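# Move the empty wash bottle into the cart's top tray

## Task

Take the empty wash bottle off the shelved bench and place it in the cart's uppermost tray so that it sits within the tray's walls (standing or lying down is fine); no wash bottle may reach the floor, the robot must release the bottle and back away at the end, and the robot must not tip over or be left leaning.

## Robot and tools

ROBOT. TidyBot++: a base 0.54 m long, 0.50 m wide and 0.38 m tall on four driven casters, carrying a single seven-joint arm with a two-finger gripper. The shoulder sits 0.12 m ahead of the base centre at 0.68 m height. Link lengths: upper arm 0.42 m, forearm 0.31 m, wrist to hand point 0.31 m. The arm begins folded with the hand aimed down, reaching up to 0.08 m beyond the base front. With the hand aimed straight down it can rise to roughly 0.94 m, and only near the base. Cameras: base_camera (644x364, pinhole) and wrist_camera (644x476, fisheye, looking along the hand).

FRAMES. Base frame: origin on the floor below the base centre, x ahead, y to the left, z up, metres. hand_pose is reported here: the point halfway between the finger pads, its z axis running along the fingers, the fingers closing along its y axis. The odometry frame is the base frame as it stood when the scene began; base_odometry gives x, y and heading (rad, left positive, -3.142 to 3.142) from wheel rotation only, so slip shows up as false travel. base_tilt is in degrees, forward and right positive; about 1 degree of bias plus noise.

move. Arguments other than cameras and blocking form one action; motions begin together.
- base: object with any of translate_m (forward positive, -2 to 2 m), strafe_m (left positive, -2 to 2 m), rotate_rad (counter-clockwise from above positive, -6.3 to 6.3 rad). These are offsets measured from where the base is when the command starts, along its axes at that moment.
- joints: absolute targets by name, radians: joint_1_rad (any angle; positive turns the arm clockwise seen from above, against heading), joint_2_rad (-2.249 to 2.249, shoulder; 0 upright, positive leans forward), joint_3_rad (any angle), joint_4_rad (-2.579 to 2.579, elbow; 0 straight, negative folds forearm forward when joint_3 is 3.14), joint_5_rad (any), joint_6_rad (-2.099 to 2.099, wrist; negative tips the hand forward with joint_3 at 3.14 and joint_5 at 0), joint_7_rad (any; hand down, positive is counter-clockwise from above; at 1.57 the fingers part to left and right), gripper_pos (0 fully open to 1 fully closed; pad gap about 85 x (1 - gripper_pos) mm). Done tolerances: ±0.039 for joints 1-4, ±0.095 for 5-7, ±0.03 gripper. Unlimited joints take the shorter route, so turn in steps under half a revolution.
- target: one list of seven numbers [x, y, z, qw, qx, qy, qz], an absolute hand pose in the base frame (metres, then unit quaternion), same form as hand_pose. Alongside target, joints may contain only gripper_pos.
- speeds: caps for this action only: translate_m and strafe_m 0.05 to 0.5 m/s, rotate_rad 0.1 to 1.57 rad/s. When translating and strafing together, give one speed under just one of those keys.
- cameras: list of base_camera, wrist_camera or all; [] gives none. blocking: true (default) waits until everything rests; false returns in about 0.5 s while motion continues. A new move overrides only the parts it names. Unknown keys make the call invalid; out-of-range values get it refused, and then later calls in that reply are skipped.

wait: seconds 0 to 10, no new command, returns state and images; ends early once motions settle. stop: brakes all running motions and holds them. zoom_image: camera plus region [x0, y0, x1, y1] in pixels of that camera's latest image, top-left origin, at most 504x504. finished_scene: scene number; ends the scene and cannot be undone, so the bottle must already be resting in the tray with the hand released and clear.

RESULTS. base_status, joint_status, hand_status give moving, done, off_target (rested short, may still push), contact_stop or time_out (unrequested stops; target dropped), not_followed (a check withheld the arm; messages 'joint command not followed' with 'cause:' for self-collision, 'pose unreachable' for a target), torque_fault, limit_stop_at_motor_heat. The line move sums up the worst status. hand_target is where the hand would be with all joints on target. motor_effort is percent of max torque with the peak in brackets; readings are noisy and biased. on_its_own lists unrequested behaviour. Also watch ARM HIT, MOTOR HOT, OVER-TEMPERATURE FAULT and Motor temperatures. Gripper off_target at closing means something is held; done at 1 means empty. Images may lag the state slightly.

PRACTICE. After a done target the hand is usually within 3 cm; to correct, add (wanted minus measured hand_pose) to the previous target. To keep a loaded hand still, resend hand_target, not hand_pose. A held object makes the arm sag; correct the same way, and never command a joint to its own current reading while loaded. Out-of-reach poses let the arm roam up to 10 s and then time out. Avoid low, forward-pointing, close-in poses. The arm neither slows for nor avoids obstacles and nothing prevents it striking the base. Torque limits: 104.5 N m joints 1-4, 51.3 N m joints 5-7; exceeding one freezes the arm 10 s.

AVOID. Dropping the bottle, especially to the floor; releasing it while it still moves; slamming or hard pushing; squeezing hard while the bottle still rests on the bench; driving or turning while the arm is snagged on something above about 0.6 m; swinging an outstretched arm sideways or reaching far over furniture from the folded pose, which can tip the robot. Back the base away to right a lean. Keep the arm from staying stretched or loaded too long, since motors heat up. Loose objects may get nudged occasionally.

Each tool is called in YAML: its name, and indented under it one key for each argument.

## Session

move:
  joints: {"joint_1_rad": 0.0, "joint_6_rad": 0.35, "joint_7_rad": 1.6}

Scene clock: 1.83 s.
Motor temperatures (°C): [29 31 25 30 34 37 40]
move: done
base_odometry: x=+0.000 y=+0.000 heading=+0.000
base_tilt: forward=+0.1 right=-0.4
base_status: not commanded
joint_positions: joint_1_rad=-0.004 joint_2_rad=-0.339 joint_3_rad=+3.110 joint_4_rad=-2.556 joint_5_rad=+0.028 joint_6_rad=+0.286 joint_7_rad=+1.578 gripper_pos=+0.000
joint_status: all done
motor_effort: joint_1_rad=+0(2) joint_2_rad=-6(7) joint_3_rad=+1(2) joint_4_rad=+19(20) joint_5_rad=+0(0) joint_6_rad=+8(9) joint_7_rad=-1(2)
hand_pose: x=+0.5205 y=+0.0184 z=+0.7792 quat_wxyz=(+0.001, +0.822, +0.033, +0.569) (m; base frame)
hand_target: x=+0.5266 y=+0.0177 z=+0.7974 quat_wxyz=(+0.008, +0.803, +0.040, +0.594) (m; base frame)
hand_status: not commanded
pictures: base_camera, wrist_camera

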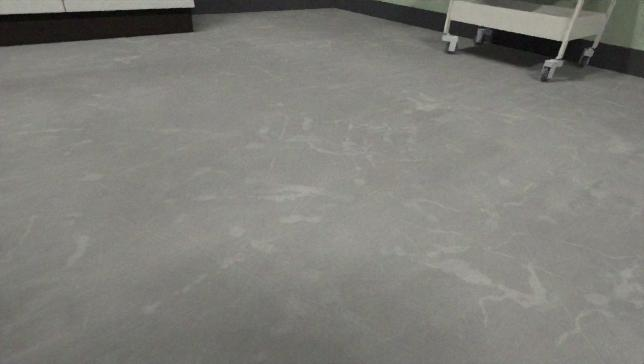

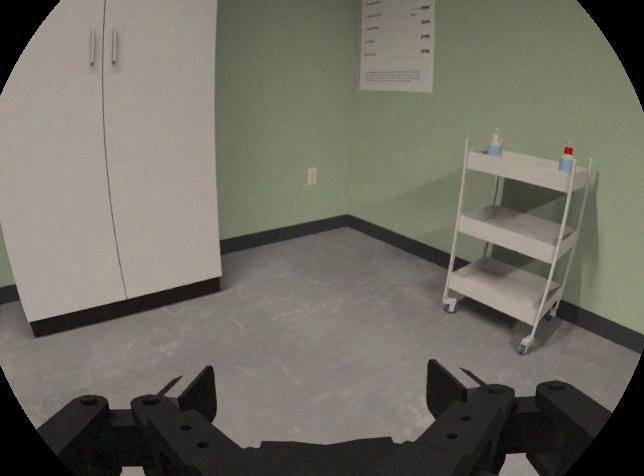

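move:
  base: {"rotate_rad": -2.3}

Scene clock: 16.87 s.
Motor temperatures (°C): [29 31 25 30 34 37 40]
move: done
base_odometry: x=+0.000 y=+0.000 heading=-2.299
base_tilt: forward=+0.0 right=-0.4
base_status: done
joint_positions: joint_1_rad=-0.004 joint_2_rad=-0.339 joint_3_rad=+3.110 joint_4_rad=-2.556 joint_5_rad=+0.028 joint_6_rad=+0.288 joint_7_rad=+1.578 gripper_pos=+0.000
joint_status: not commanded
motor_effort: joint_1_rad=+0(1) joint_2_rad=-7(8) joint_3_rad=+0(2) joint_4_rad=+20(20) joint_5_rad=+0(1) joint_6_rad=+8(8) joint_7_rad=-1(1)
hand_pose: x=+0.5207 y=+0.0184 z=+0.7798 quat_wxyz=(+0.001, +0.821, +0.033, +0.570) (m; base frame)
hand_target: x=+0.5266 y=+0.0177 z=+0.7974 quat_wxyz=(+0.008, +0.803, +0.040, +0.594) (m; base frame)
hand_status: not commanded
pictures: base_camera, wrist_camera

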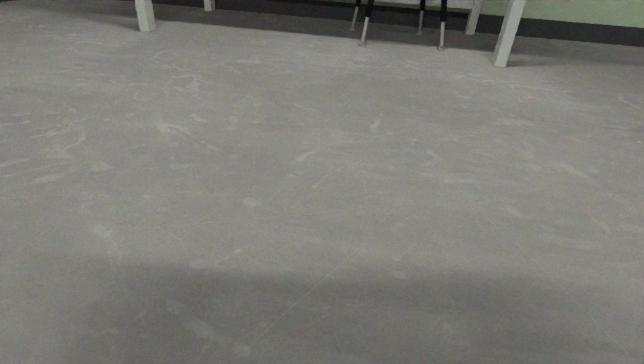

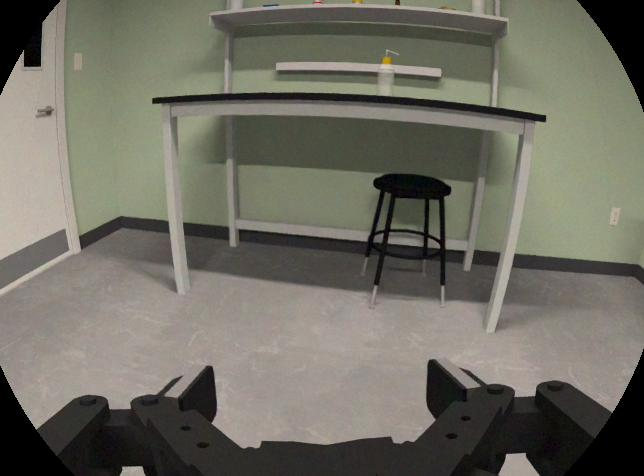

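zoom_image:
  camera: "wrist_camera"
  region: [340, 30, 440, 130]

Scaled by 5.040.

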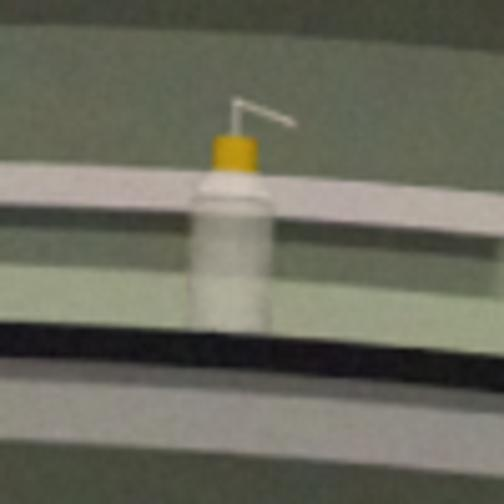

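move:
  base: {"translate_m": 0.804, "strafe_m": -0.017, "rotate_rad": -0.136}
  joints: {"joint_1_rad": 0.0, "joint_2_rad": 0.046, "joint_3_rad": 3.15, "joint_4_rad": -1.738, "joint_5_rad": -0.04, "joint_6_rad": 0.08, "joint_7_rad": 1.6}

Scene clock: 58.60 s.
Motor temperatures (°C): [29 31 25 30 34 38 40]
move: done
base_odometry: x=-0.548 y=-0.589 heading=-2.436
base_tilt: forward=+0.1 right=-0.4
base_status: done
joint_positions: joint_1_rad=-0.002 joint_2_rad=+0.046 joint_3_rad=+3.122 joint_4_rad=-1.751 joint_5_rad=+0.000 joint_6_rad=+0.128 joint_7_rad=+1.578 gripper_pos=+0.000
joint_status: all done
motor_effort: joint_1_rad=+0(2) joint_2_rad=-24(27) joint_3_rad=+1(3) joint_4_rad=+23(23) joint_5_rad=+0(1) joint_6_rad=+9(10) joint_7_rad=-1(2)
hand_pose: x=+0.7542 y=+0.0149 z=+1.0005 quat_wxyz=(-0.005, +0.741, +0.010, +0.671) (m; base frame)
hand_target: x=+0.7542 y=-0.0049 z=+0.9943 quat_wxyz=(+0.001, +0.753, -0.008, +0.658) (m; base frame)
hand_status: not commanded
pictures: base_camera, wrist_camera

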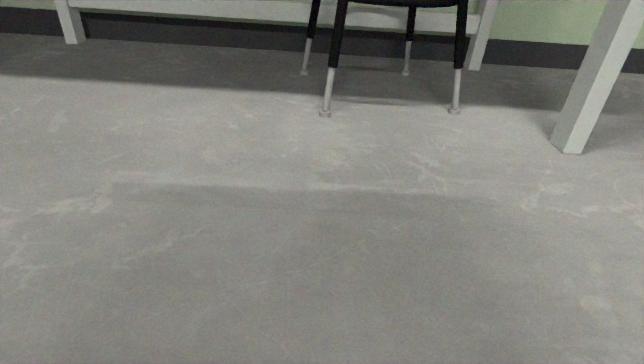

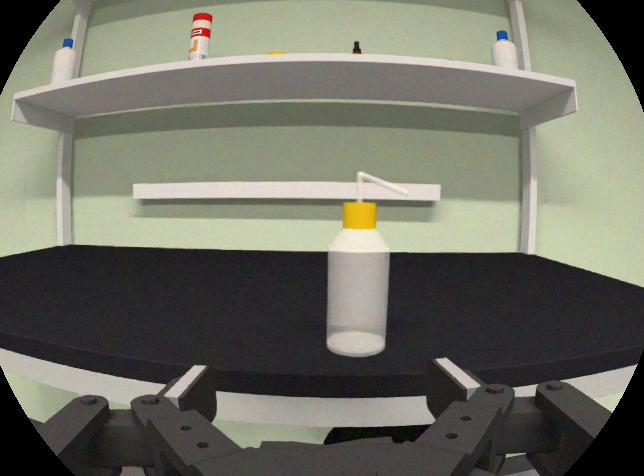

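move:
  base: {"translate_m": 0.12, "strafe_m": -0.032}
  speeds: {"translate_m": 0.2}
  cameras: ["wrist_camera"]

Scene clock: 72.67 s.
Motor temperatures (°C): [29 31 25 31 34 38 40]
move: done
base_odometry: x=-0.660 y=-0.642 heading=-2.436
base_tilt: forward=+0.1 right=-0.4
base_status: done
joint_positions: joint_1_rad=-0.002 joint_2_rad=+0.046 joint_3_rad=+3.125 joint_4_rad=-1.751 joint_5_rad=-0.001 joint_6_rad=+0.125 joint_7_rad=+1.578 gripper_pos=+0.000
joint_status: not commanded
motor_effort: joint_1_rad=+0(1) joint_2_rad=-24(27) joint_3_rad=+0(2) joint_4_rad=+22(24) joint_5_rad=+0(0) joint_6_rad=+8(9) joint_7_rad=-1(1)
hand_pose: x=+0.7540 y=+0.0132 z=+1.0008 quat_wxyz=(-0.004, +0.742, +0.009, +0.671) (m; base frame)
hand_target: x=+0.7542 y=-0.0049 z=+0.9943 quat_wxyz=(+0.001, +0.753, -0.008, +0.658) (m; base frame)
hand_status: not commanded
pictures: wrist_camera

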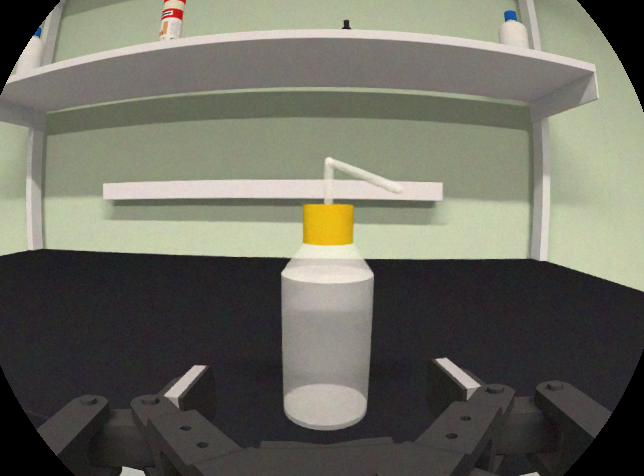

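move:
  base: {"translate_m": 0.095, "strafe_m": -0.005}
  speeds: {"translate_m": 0.15}
  cameras: ["wrist_camera"]

Scene clock: 76.50 s.
Motor temperatures (°C): [29 31 25 31 34 38 40]
move: done
base_odometry: x=-0.736 y=-0.700 heading=-2.436
base_tilt: forward=+0.1 right=-0.4
base_status: done
joint_positions: joint_1_rad=-0.002 joint_2_rad=+0.047 joint_3_rad=+3.125 joint_4_rad=-1.749 joint_5_rad=-0.001 joint_6_rad=+0.124 joint_7_rad=+1.578 gripper_pos=+0.000
joint_status: not commanded
motor_effort: joint_1_rad=+0(2) joint_2_rad=-24(27) joint_3_rad=+1(2) joint_4_rad=+23(24) joint_5_rad=+0(0) joint_6_rad=+9(9) joint_7_rad=-1(1)
hand_pose: x=+0.7545 y=+0.0130 z=+1.0008 quat_wxyz=(-0.004, +0.742, +0.009, +0.671) (m; base frame)
hand_target: x=+0.7542 y=-0.0049 z=+0.9943 quat_wxyz=(+0.001, +0.753, -0.008, +0.658) (m; base frame)
hand_status: not commanded
pictures: wrist_camera

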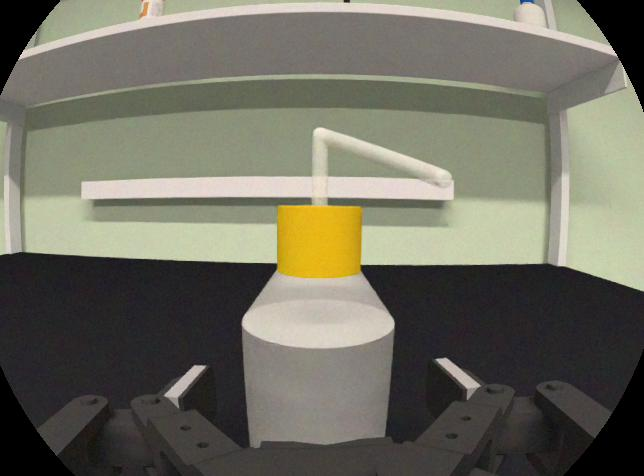

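move:
  base: {"translate_m": 0.027}
  speeds: {"translate_m": 0.1}
  cameras: ["wrist_camera"]

move:
  joints: {"gripper_pos": 0.34}
  cameras: []

move:
  joints: {"gripper_pos": 0.43}
  cameras: ["wrist_camera"]

Scene clock: 81.70 s.
Motor temperatures (°C): [29 31 25 31 34 37 40]
move: done
base_odometry: x=-0.757 y=-0.718 heading=-2.436
base_tilt: forward=+0.0 right=-0.4
base_status: done
joint_positions: joint_1_rad=-0.002 joint_2_rad=+0.048 joint_3_rad=+3.125 joint_4_rad=-1.747 joint_5_rad=-0.001 joint_6_rad=+0.123 joint_7_rad=+1.578 gripper_pos=+0.000
joint_status: not commanded
motor_effort: joint_1_rad=+0(1) joint_2_rad=-23(26) joint_3_rad=+1(2) joint_4_rad=+24(24) joint_5_rad=+0(0) joint_6_rad=+9(9) joint_7_rad=+0(1)
hand_pose: x=+0.7552 y=+0.0130 z=+1.0006 quat_wxyz=(-0.004, +0.742, +0.009, +0.670) (m; base frame)
hand_target: x=+0.7542 y=-0.0049 z=+0.9943 quat_wxyz=(+0.001, +0.753, -0.008, +0.658) (m; base frame)
hand_status: not commanded
pictures: wrist_camera

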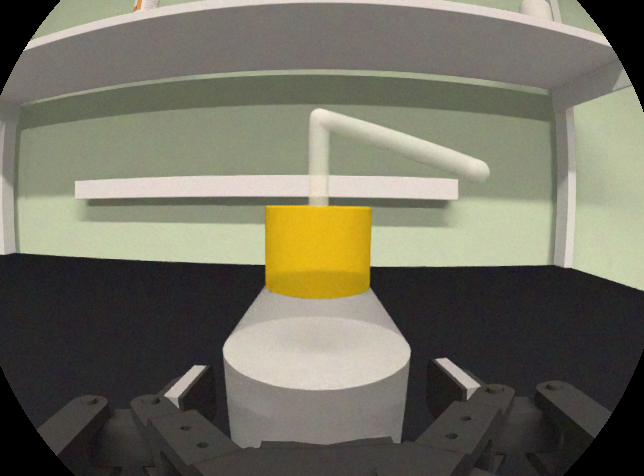

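Scene clock: 82.43 s.
Motor temperatures (°C): [29 31 25 31 34 37 40]
move: done
base_odometry: x=-0.757 y=-0.718 heading=-2.436
base_tilt: forward=+0.0 right=-0.4
base_status: not commanded
joint_positions: joint_1_rad=-0.002 joint_2_rad=+0.048 joint_3_rad=+3.125 joint_4_rad=-1.747 joint_5_rad=-0.001 joint_6_rad=+0.123 joint_7_rad=+1.578 gripper_pos=+0.336
joint_status: all done
motor_effort: joint_1_rad=+0(1) joint_2_rad=-24(24) joint_3_rad=+1(1) joint_4_rad=+23(23) joint_5_rad=+0(0) joint_6_rad=+8(9) joint_7_rad=-1(1)
hand_pose: x=+0.7552 y=+0.0129 z=+1.0006 quat_wxyz=(-0.004, +0.742, +0.009, +0.670) (m; base frame)
hand_target: x=+0.7542 y=-0.0049 z=+0.9943 quat_wxyz=(+0.001, +0.753, -0.008, +0.658) (m; base frame)
hand_status: not commanded
pictures: none
No camera images: "cameras" was empty.

Scene clock: 82.93 s.
Motor temperatures (°C): [29 31 25 31 34 37 40]
move: off_target
base_odometry: x=-0.757 y=-0.718 heading=-2.436
base_tilt: forward=+0.1 right=-0.4
base_status: not commanded
joint_positions: joint_1_rad=-0.002 joint_2_rad=+0.048 joint_3_rad=+3.125 joint_4_rad=-1.747 joint_5_rad=-0.001 joint_6_rad=+0.123 joint_7_rad=+1.578 gripper_pos=+0.358
joint_status: gripper_pos off_target (ended at +0.358, target +0.430)
motor_effort: joint_1_rad=+0(1) joint_2_rad=-23(24) joint_3_rad=+1(1) joint_4_rad=+22(23) joint_5_rad=+0(0) joint_6_rad=+8(9) joint_7_rad=-1(1)
hand_pose: x=+0.7551 y=+0.0129 z=+1.0007 quat_wxyz=(-0.004, +0.742, +0.009, +0.670) (m; base frame)
hand_target: x=+0.7542 y=-0.0049 z=+0.9943 quat_wxyz=(+0.001, +0.753, -0.008, +0.658) (m; base frame)
hand_status: not commanded
pictures: wrist_camera

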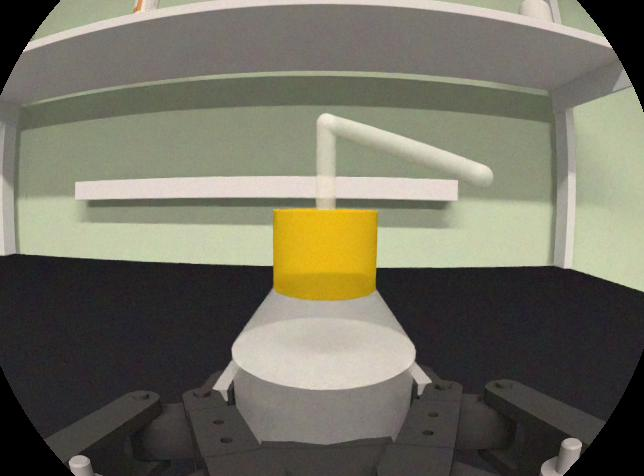

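move:
  joints: {"joint_2_rad": 0.004, "joint_4_rad": -1.518, "joint_6_rad": -0.175}
  cameras: ["wrist_camera"]

Scene clock: 87.60 s.
Motor temperatures (°C): [29 31 25 31 34 37 40]
move: done
base_odometry: x=-0.757 y=-0.718 heading=-2.436
base_tilt: forward=+0.0 right=-0.4
base_status: not commanded
joint_positions: joint_1_rad=-0.002 joint_2_rad=+0.006 joint_3_rad=+3.125 joint_4_rad=-1.530 joint_5_rad=-0.001 joint_6_rad=-0.129 joint_7_rad=+1.578 gripper_pos=+0.358
joint_status: all done
motor_effort: joint_1_rad=+0(1) joint_2_rad=-23(26) joint_3_rad=+1(1) joint_4_rad=+24(26) joint_5_rad=+0(0) joint_6_rad=+8(10) joint_7_rad=-1(1)
hand_pose: x=+0.7453 y=+0.0130 z=+1.0844 quat_wxyz=(-0.004, +0.739, +0.009, +0.673) (m; base frame)
hand_target: x=+0.7436 y=-0.0017 z=+1.0788 quat_wxyz=(-0.003, +0.750, -0.005, +0.661) (m; base frame)
hand_status: not commanded
pictures: wrist_camera

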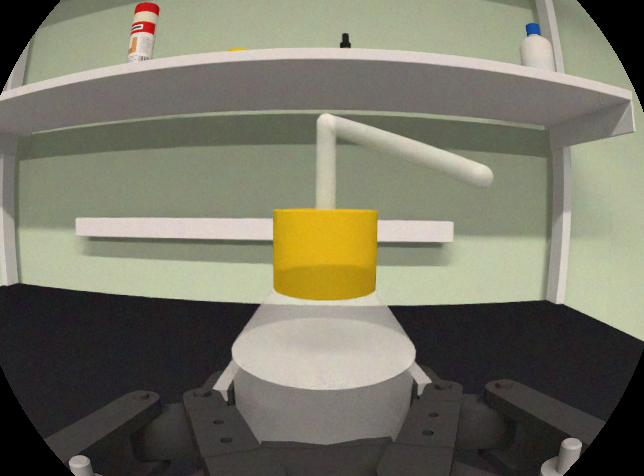

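move:
  base: {"translate_m": -1.892, "strafe_m": 0.854, "rotate_rad": 1.556}
  joints: {"joint_2_rad": -0.186, "joint_4_rad": -1.11, "joint_6_rad": -1.5, "gripper_pos": 0.5}
  speeds: {"translate_m": 0.45, "rotate_rad": 0.6}

Scene clock: 114.50 s.
Motor temperatures (°C): [29 31 25 31 34 37 40]
move: off_target
base_odometry: x=+1.237 y=-0.141 heading=-0.880
base_tilt: forward=+0.0 right=-0.4
base_status: done
joint_positions: joint_1_rad=+0.003 joint_2_rad=-0.186 joint_3_rad=+3.137 joint_4_rad=-1.124 joint_5_rad=-0.008 joint_6_rad=-1.452 joint_7_rad=+1.578 gripper_pos=+0.358
joint_status: gripper_pos off_target (ended at +0.358, target +0.500); the others done
motor_effort: joint_1_rad=-1(4) joint_2_rad=-12(27) joint_3_rad=+0(4) joint_4_rad=+19(25) joint_5_rad=+0(1) joint_6_rad=+6(10) joint_7_rad=-1(1)
hand_pose: x=+0.5069 y=+0.0049 z=+1.0541 quat_wxyz=(-0.002, +0.930, +0.006, +0.367) (m; base frame)
hand_target: x=+0.4968 y=+0.0101 z=+1.0505 quat_wxyz=(-0.013, +0.936, +0.015, +0.351) (m; base frame)
hand_status: not commanded
pictures: base_camera, wrist_camera

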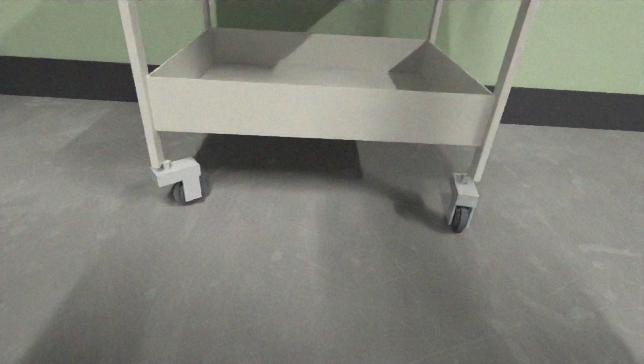

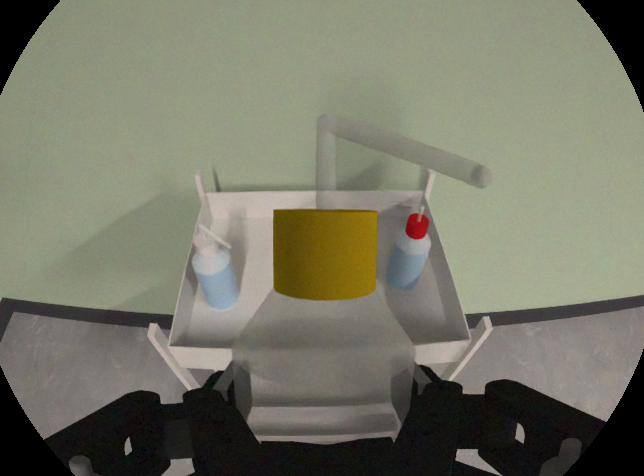

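move:
  base: {"translate_m": 0.23, "rotate_rad": 0.02}
  speeds: {"translate_m": 0.25}
  cameras: []

move:
  joints: {"joint_1_rad": 0.0, "joint_2_rad": 0.47, "joint_4_rad": -0.92, "joint_6_rad": -1.79}

Scene clock: 140.60 s.
Motor temperatures (°C): [29 31 25 31 34 37 40]
move: done
base_odometry: x=+1.384 y=-0.318 heading=-0.859
base_tilt: forward=+0.0 right=-0.4
base_status: done
joint_positions: joint_1_rad=+0.002 joint_2_rad=-0.183 joint_3_rad=+3.137 joint_4_rad=-1.123 joint_5_rad=-0.009 joint_6_rad=-1.456 joint_7_rad=+1.578 gripper_pos=+0.358
joint_status: not commanded
motor_effort: joint_1_rad=+0(1) joint_2_rad=-11(15) joint_3_rad=+1(2) joint_4_rad=+18(20) joint_5_rad=+0(1) joint_6_rad=+6(7) joint_7_rad=-1(1)
hand_pose: x=+0.5075 y=+0.0054 z=+1.0521 quat_wxyz=(-0.003, +0.931, +0.006, +0.364) (m; base frame)
hand_target: x=+0.4968 y=+0.0101 z=+1.0505 quat_wxyz=(-0.013, +0.936, +0.015, +0.351) (m; base frame)
hand_status: not commanded
pictures: none
No camera images: "cameras" was empty.

Scene clock: 142.57 s.
Motor temperatures (°C): [29 31 25 31 34 37 40]
move: done
base_odometry: x=+1.384 y=-0.318 heading=-0.859
base_tilt: forward=+0.1 right=-0.4
base_status: not commanded
joint_positions: joint_1_rad=+0.002 joint_2_rad=+0.469 joint_3_rad=+3.137 joint_4_rad=-0.937 joint_5_rad=-0.009 joint_6_rad=-1.731 joint_7_rad=+1.578 gripper_pos=+0.358
joint_status: all done
motor_effort: joint_1_rad=+0(2) joint_2_rad=-34(37) joint_3_rad=+1(1) joint_4_rad=+19(20) joint_5_rad=+0(0) joint_6_rad=+0(7) joint_7_rad=-1(1)
hand_pose: x=+0.6205 y=+0.0049 z=+0.7975 quat_wxyz=(-0.006, +1.000, +0.005, +0.002) (m; base frame)
hand_target: x=+0.6070 y=+0.0103 z=+0.8026 quat_wxyz=(-0.018, +1.000, +0.015, -0.019) (m; base frame)
hand_status: not commanded
pictures: base_camera, wrist_camera

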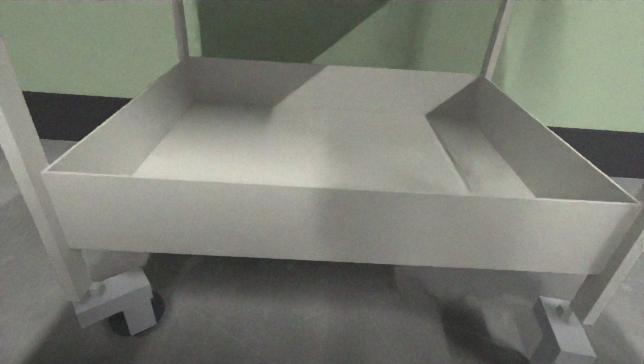

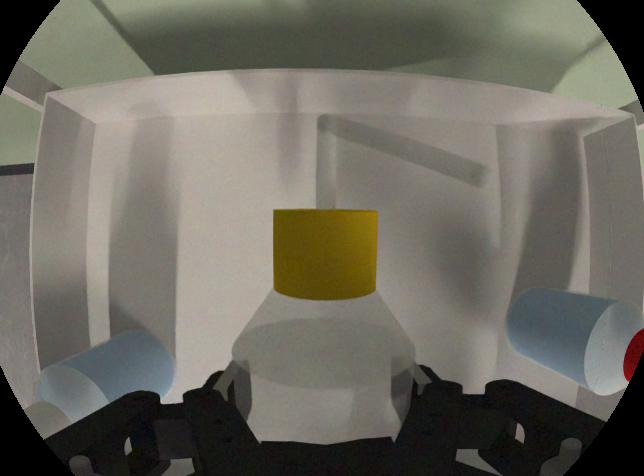

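move:
  joints: {"joint_2_rad": 0.475, "joint_4_rad": -1.22, "joint_6_rad": -1.40}
  cameras: ["wrist_camera"]

Scene clock: 155.67 s.
Motor temperatures (°C): [29 32 25 31 34 37 40]
move: done
base_odometry: x=+1.384 y=-0.318 heading=-0.859
base_tilt: forward=+0.1 right=-0.4
base_status: not commanded
joint_positions: joint_1_rad=+0.002 joint_2_rad=+0.472 joint_3_rad=+3.137 joint_4_rad=-1.205 joint_5_rad=-0.009 joint_6_rad=-1.458 joint_7_rad=+1.578 gripper_pos=+0.358
joint_status: all done
motor_effort: joint_1_rad=+0(1) joint_2_rad=-34(36) joint_3_rad=+0(1) joint_4_rad=+18(20) joint_5_rad=+0(0) joint_6_rad=+0(2) joint_7_rad=-1(1)
hand_pose: x=+0.6248 y=+0.0051 z=+0.7116 quat_wxyz=(-0.006, +1.000, +0.004, +0.003) (m; base frame)
hand_target: x=+0.6381 y=+0.0098 z=+0.7062 quat_wxyz=(-0.017, +1.000, +0.008, +0.024) (m; base frame)
hand_status: not commanded
pictures: wrist_camera

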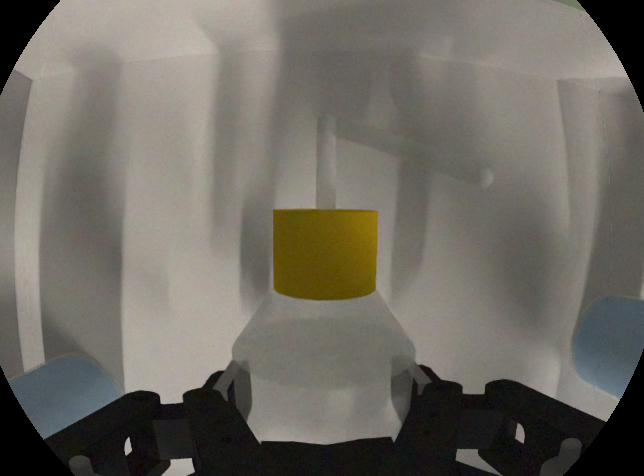

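move:
  joints: {"joint_2_rad": 0.495, "joint_4_rad": -1.253, "joint_6_rad": -1.35}
  cameras: ["wrist_camera"]

Scene clock: 159.73 s.
Motor temperatures (°C): [29 32 25 31 34 37 40]
move: done
base_odometry: x=+1.384 y=-0.318 heading=-0.859
base_tilt: forward=+0.1 right=-0.4
base_status: not commanded
joint_positions: joint_1_rad=+0.002 joint_2_rad=+0.486 joint_3_rad=+3.137 joint_4_rad=-1.240 joint_5_rad=-0.009 joint_6_rad=-1.404 joint_7_rad=+1.578 gripper_pos=+0.358
joint_status: all done
motor_effort: joint_1_rad=+0(1) joint_2_rad=-34(36) joint_3_rad=+0(1) joint_4_rad=+17(19) joint_5_rad=+0(0) joint_6_rad=+0(1) joint_7_rad=+0(1)
hand_pose: x=+0.6297 y=+0.0051 z=+0.6942 quat_wxyz=(-0.006, +1.000, +0.004, +0.006) (m; base frame)
hand_target: x=+0.6421 y=+0.0096 z=+0.6858 quat_wxyz=(-0.017, +1.000, +0.007, +0.022) (m; base frame)
hand_status: not commanded
pictures: wrist_camera

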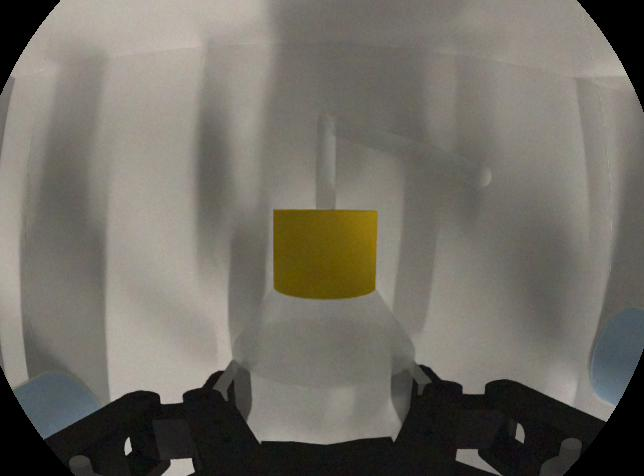

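move:
  joints: {"joint_2_rad": 0.503, "joint_4_rad": -1.272, "joint_6_rad": -1.325}
  cameras: ["wrist_camera"]

Scene clock: 164.00 s.
Motor temperatures (°C): [29 32 25 31 34 37 40]
move: done
base_odometry: x=+1.384 y=-0.318 heading=-0.859
base_tilt: forward=+0.1 right=-0.4
base_status: not commanded
joint_positions: joint_1_rad=+0.002 joint_2_rad=+0.481 joint_3_rad=+3.137 joint_4_rad=-1.250 joint_5_rad=-0.009 joint_6_rad=-1.387 joint_7_rad=+1.578 gripper_pos=+0.358
joint_status: all done
motor_effort: joint_1_rad=+0(1) joint_2_rad=-30(34) joint_3_rad=+0(1) joint_4_rad=+17(18) joint_5_rad=+0(1) joint_6_rad=+2(4) joint_7_rad=-1(1)
hand_pose: x=+0.6312 y=+0.0051 z=+0.6934 quat_wxyz=(-0.006, +1.000, +0.004, +0.012) (m; base frame)
hand_target: x=+0.6428 y=+0.0095 z=+0.6758 quat_wxyz=(-0.017, +1.000, +0.006, +0.021) (m; base frame)
hand_status: not commanded
pictures: wrist_camera

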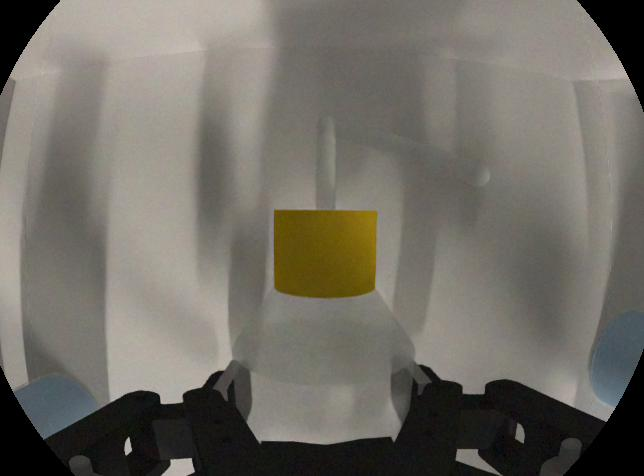

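move:
  joints: {"joint_2_rad": 0.49, "joint_4_rad": -1.258, "joint_6_rad": -1.35, "gripper_pos": 0.3}
  cameras: []

move:
  joints: {"gripper_pos": 0.1}
  cameras: ["wrist_camera"]

Scene clock: 169.10 s.
Motor temperatures (°C): [29 32 25 31 34 37 40]
move: done
base_odometry: x=+1.384 y=-0.318 heading=-0.859
base_tilt: forward=+0.0 right=-0.4
base_status: not commanded
joint_positions: joint_1_rad=+0.002 joint_2_rad=+0.484 joint_3_rad=+3.137 joint_4_rad=-1.250 joint_5_rad=-0.009 joint_6_rad=-1.382 joint_7_rad=+1.578 gripper_pos=+0.300
joint_status: all done
motor_effort: joint_1_rad=-1(1) joint_2_rad=-34(36) joint_3_rad=+0(1) joint_4_rad=+18(18) joint_5_rad=+0(0) joint_6_rad=+0(3) joint_7_rad=-1(1)
hand_pose: x=+0.6328 y=+0.0051 z=+0.6921 quat_wxyz=(-0.006, +1.000, +0.004, +0.013) (m; base frame)
hand_target: x=+0.6402 y=+0.0096 z=+0.6868 quat_wxyz=(-0.017, +1.000, +0.007, +0.022) (m; base frame)
hand_status: not commanded
pictures: none
No camera images: "cameras" was empty.

Scene clock: 169.73 s.
Motor temperatures (°C): [29 32 25 31 34 37 40]
move: done
base_odometry: x=+1.384 y=-0.318 heading=-0.859
base_tilt: forward=+0.1 right=-0.4
base_status: not commanded
joint_positions: joint_1_rad=+0.002 joint_2_rad=+0.484 joint_3_rad=+3.137 joint_4_rad=-1.250 joint_5_rad=-0.009 joint_6_rad=-1.382 joint_7_rad=+1.578 gripper_pos=+0.100
joint_status: all done
motor_effort: joint_1_rad=+0(1) joint_2_rad=-35(35) joint_3_rad=+0(1) joint_4_rad=+17(18) joint_5_rad=+0(0) joint_6_rad=+0(1) joint_7_rad=-1(1)
hand_pose: x=+0.6328 y=+0.0051 z=+0.6921 quat_wxyz=(-0.006, +1.000, +0.004, +0.013) (m; base frame)
hand_target: x=+0.6402 y=+0.0096 z=+0.6868 quat_wxyz=(-0.017, +1.000, +0.007, +0.022) (m; base frame)
hand_status: not commanded
pictures: wrist_camera

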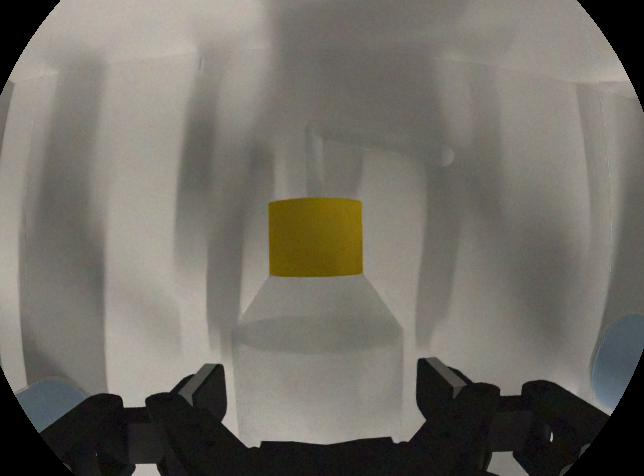

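move:
  joints: {"joint_2_rad": -0.186, "joint_4_rad": -1.11, "joint_6_rad": -1.45, "gripper_pos": 0.0}
  cameras: ["wrist_camera"]

move:
  base: {"translate_m": -0.3}
  cameras: ["wrist_camera"]

Scene clock: 177.23 s.
Motor temperatures (°C): [29 32 25 31 34 37 40]
move: done
base_odometry: x=+1.384 y=-0.318 heading=-0.859
base_tilt: forward=+0.1 right=-0.4
base_status: not commanded
joint_positions: joint_1_rad=+0.002 joint_2_rad=-0.188 joint_3_rad=+3.137 joint_4_rad=-1.122 joint_5_rad=-0.009 joint_6_rad=-1.404 joint_7_rad=+1.578 gripper_pos=+0.000
joint_status: all done
motor_effort: joint_1_rad=+0(1) joint_2_rad=-11(37) joint_3_rad=+1(1) joint_4_rad=+18(21) joint_5_rad=+0(0) joint_6_rad=+6(7) joint_7_rad=-1(1)
hand_pose: x=+0.5172 y=+0.0054 z=+1.0658 quat_wxyz=(-0.003, +0.920, +0.006, +0.391) (m; base frame)
hand_target: x=+0.5082 y=+0.0099 z=+1.0610 quat_wxyz=(-0.013, +0.927, +0.015, +0.375) (m; base frame)
hand_status: not commanded
pictures: wrist_camera

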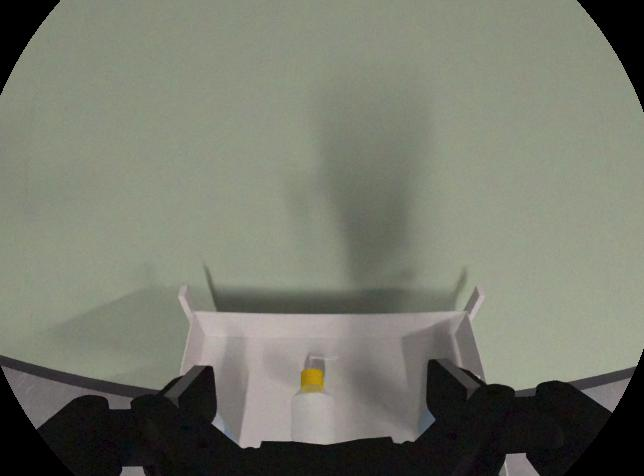

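Scene clock: 179.27 s.
Motor temperatures (°C): [29 32 25 31 34 37 40]
move: done
base_odometry: x=+1.188 y=-0.091 heading=-0.859
base_tilt: forward=+0.0 right=-0.4
base_status: done
joint_positions: joint_1_rad=+0.002 joint_2_rad=-0.193 joint_3_rad=+3.137 joint_4_rad=-1.119 joint_5_rad=-0.012 joint_6_rad=-1.408 joint_7_rad=+1.578 gripper_pos=+0.000
joint_status: not commanded
motor_effort: joint_1_rad=+0(1) joint_2_rad=-11(16) joint_3_rad=+1(3) joint_4_rad=+19(20) joint_5_rad=+0(1) joint_6_rad=+6(7) joint_7_rad=-1(1)
hand_pose: x=+0.5144 y=+0.0062 z=+1.0687 quat_wxyz=(-0.004, +0.920, +0.006, +0.393) (m; base frame)
hand_target: x=+0.5082 y=+0.0099 z=+1.0610 quat_wxyz=(-0.013, +0.927, +0.015, +0.375) (m; base frame)
hand_status: not commanded
pictures: wrist_camera

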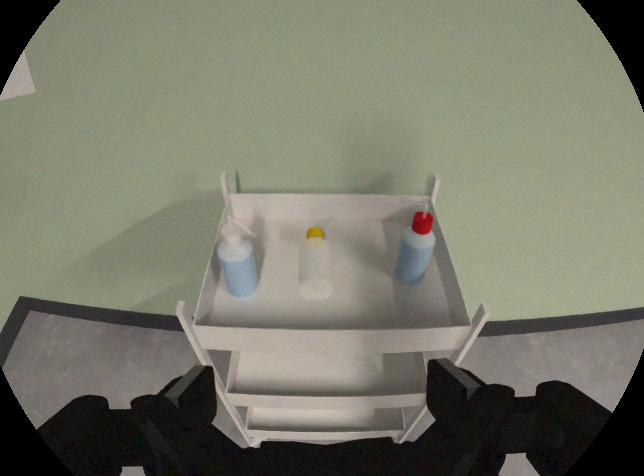

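finished_scene:
  scene: 2

The scene is finished: the task was done.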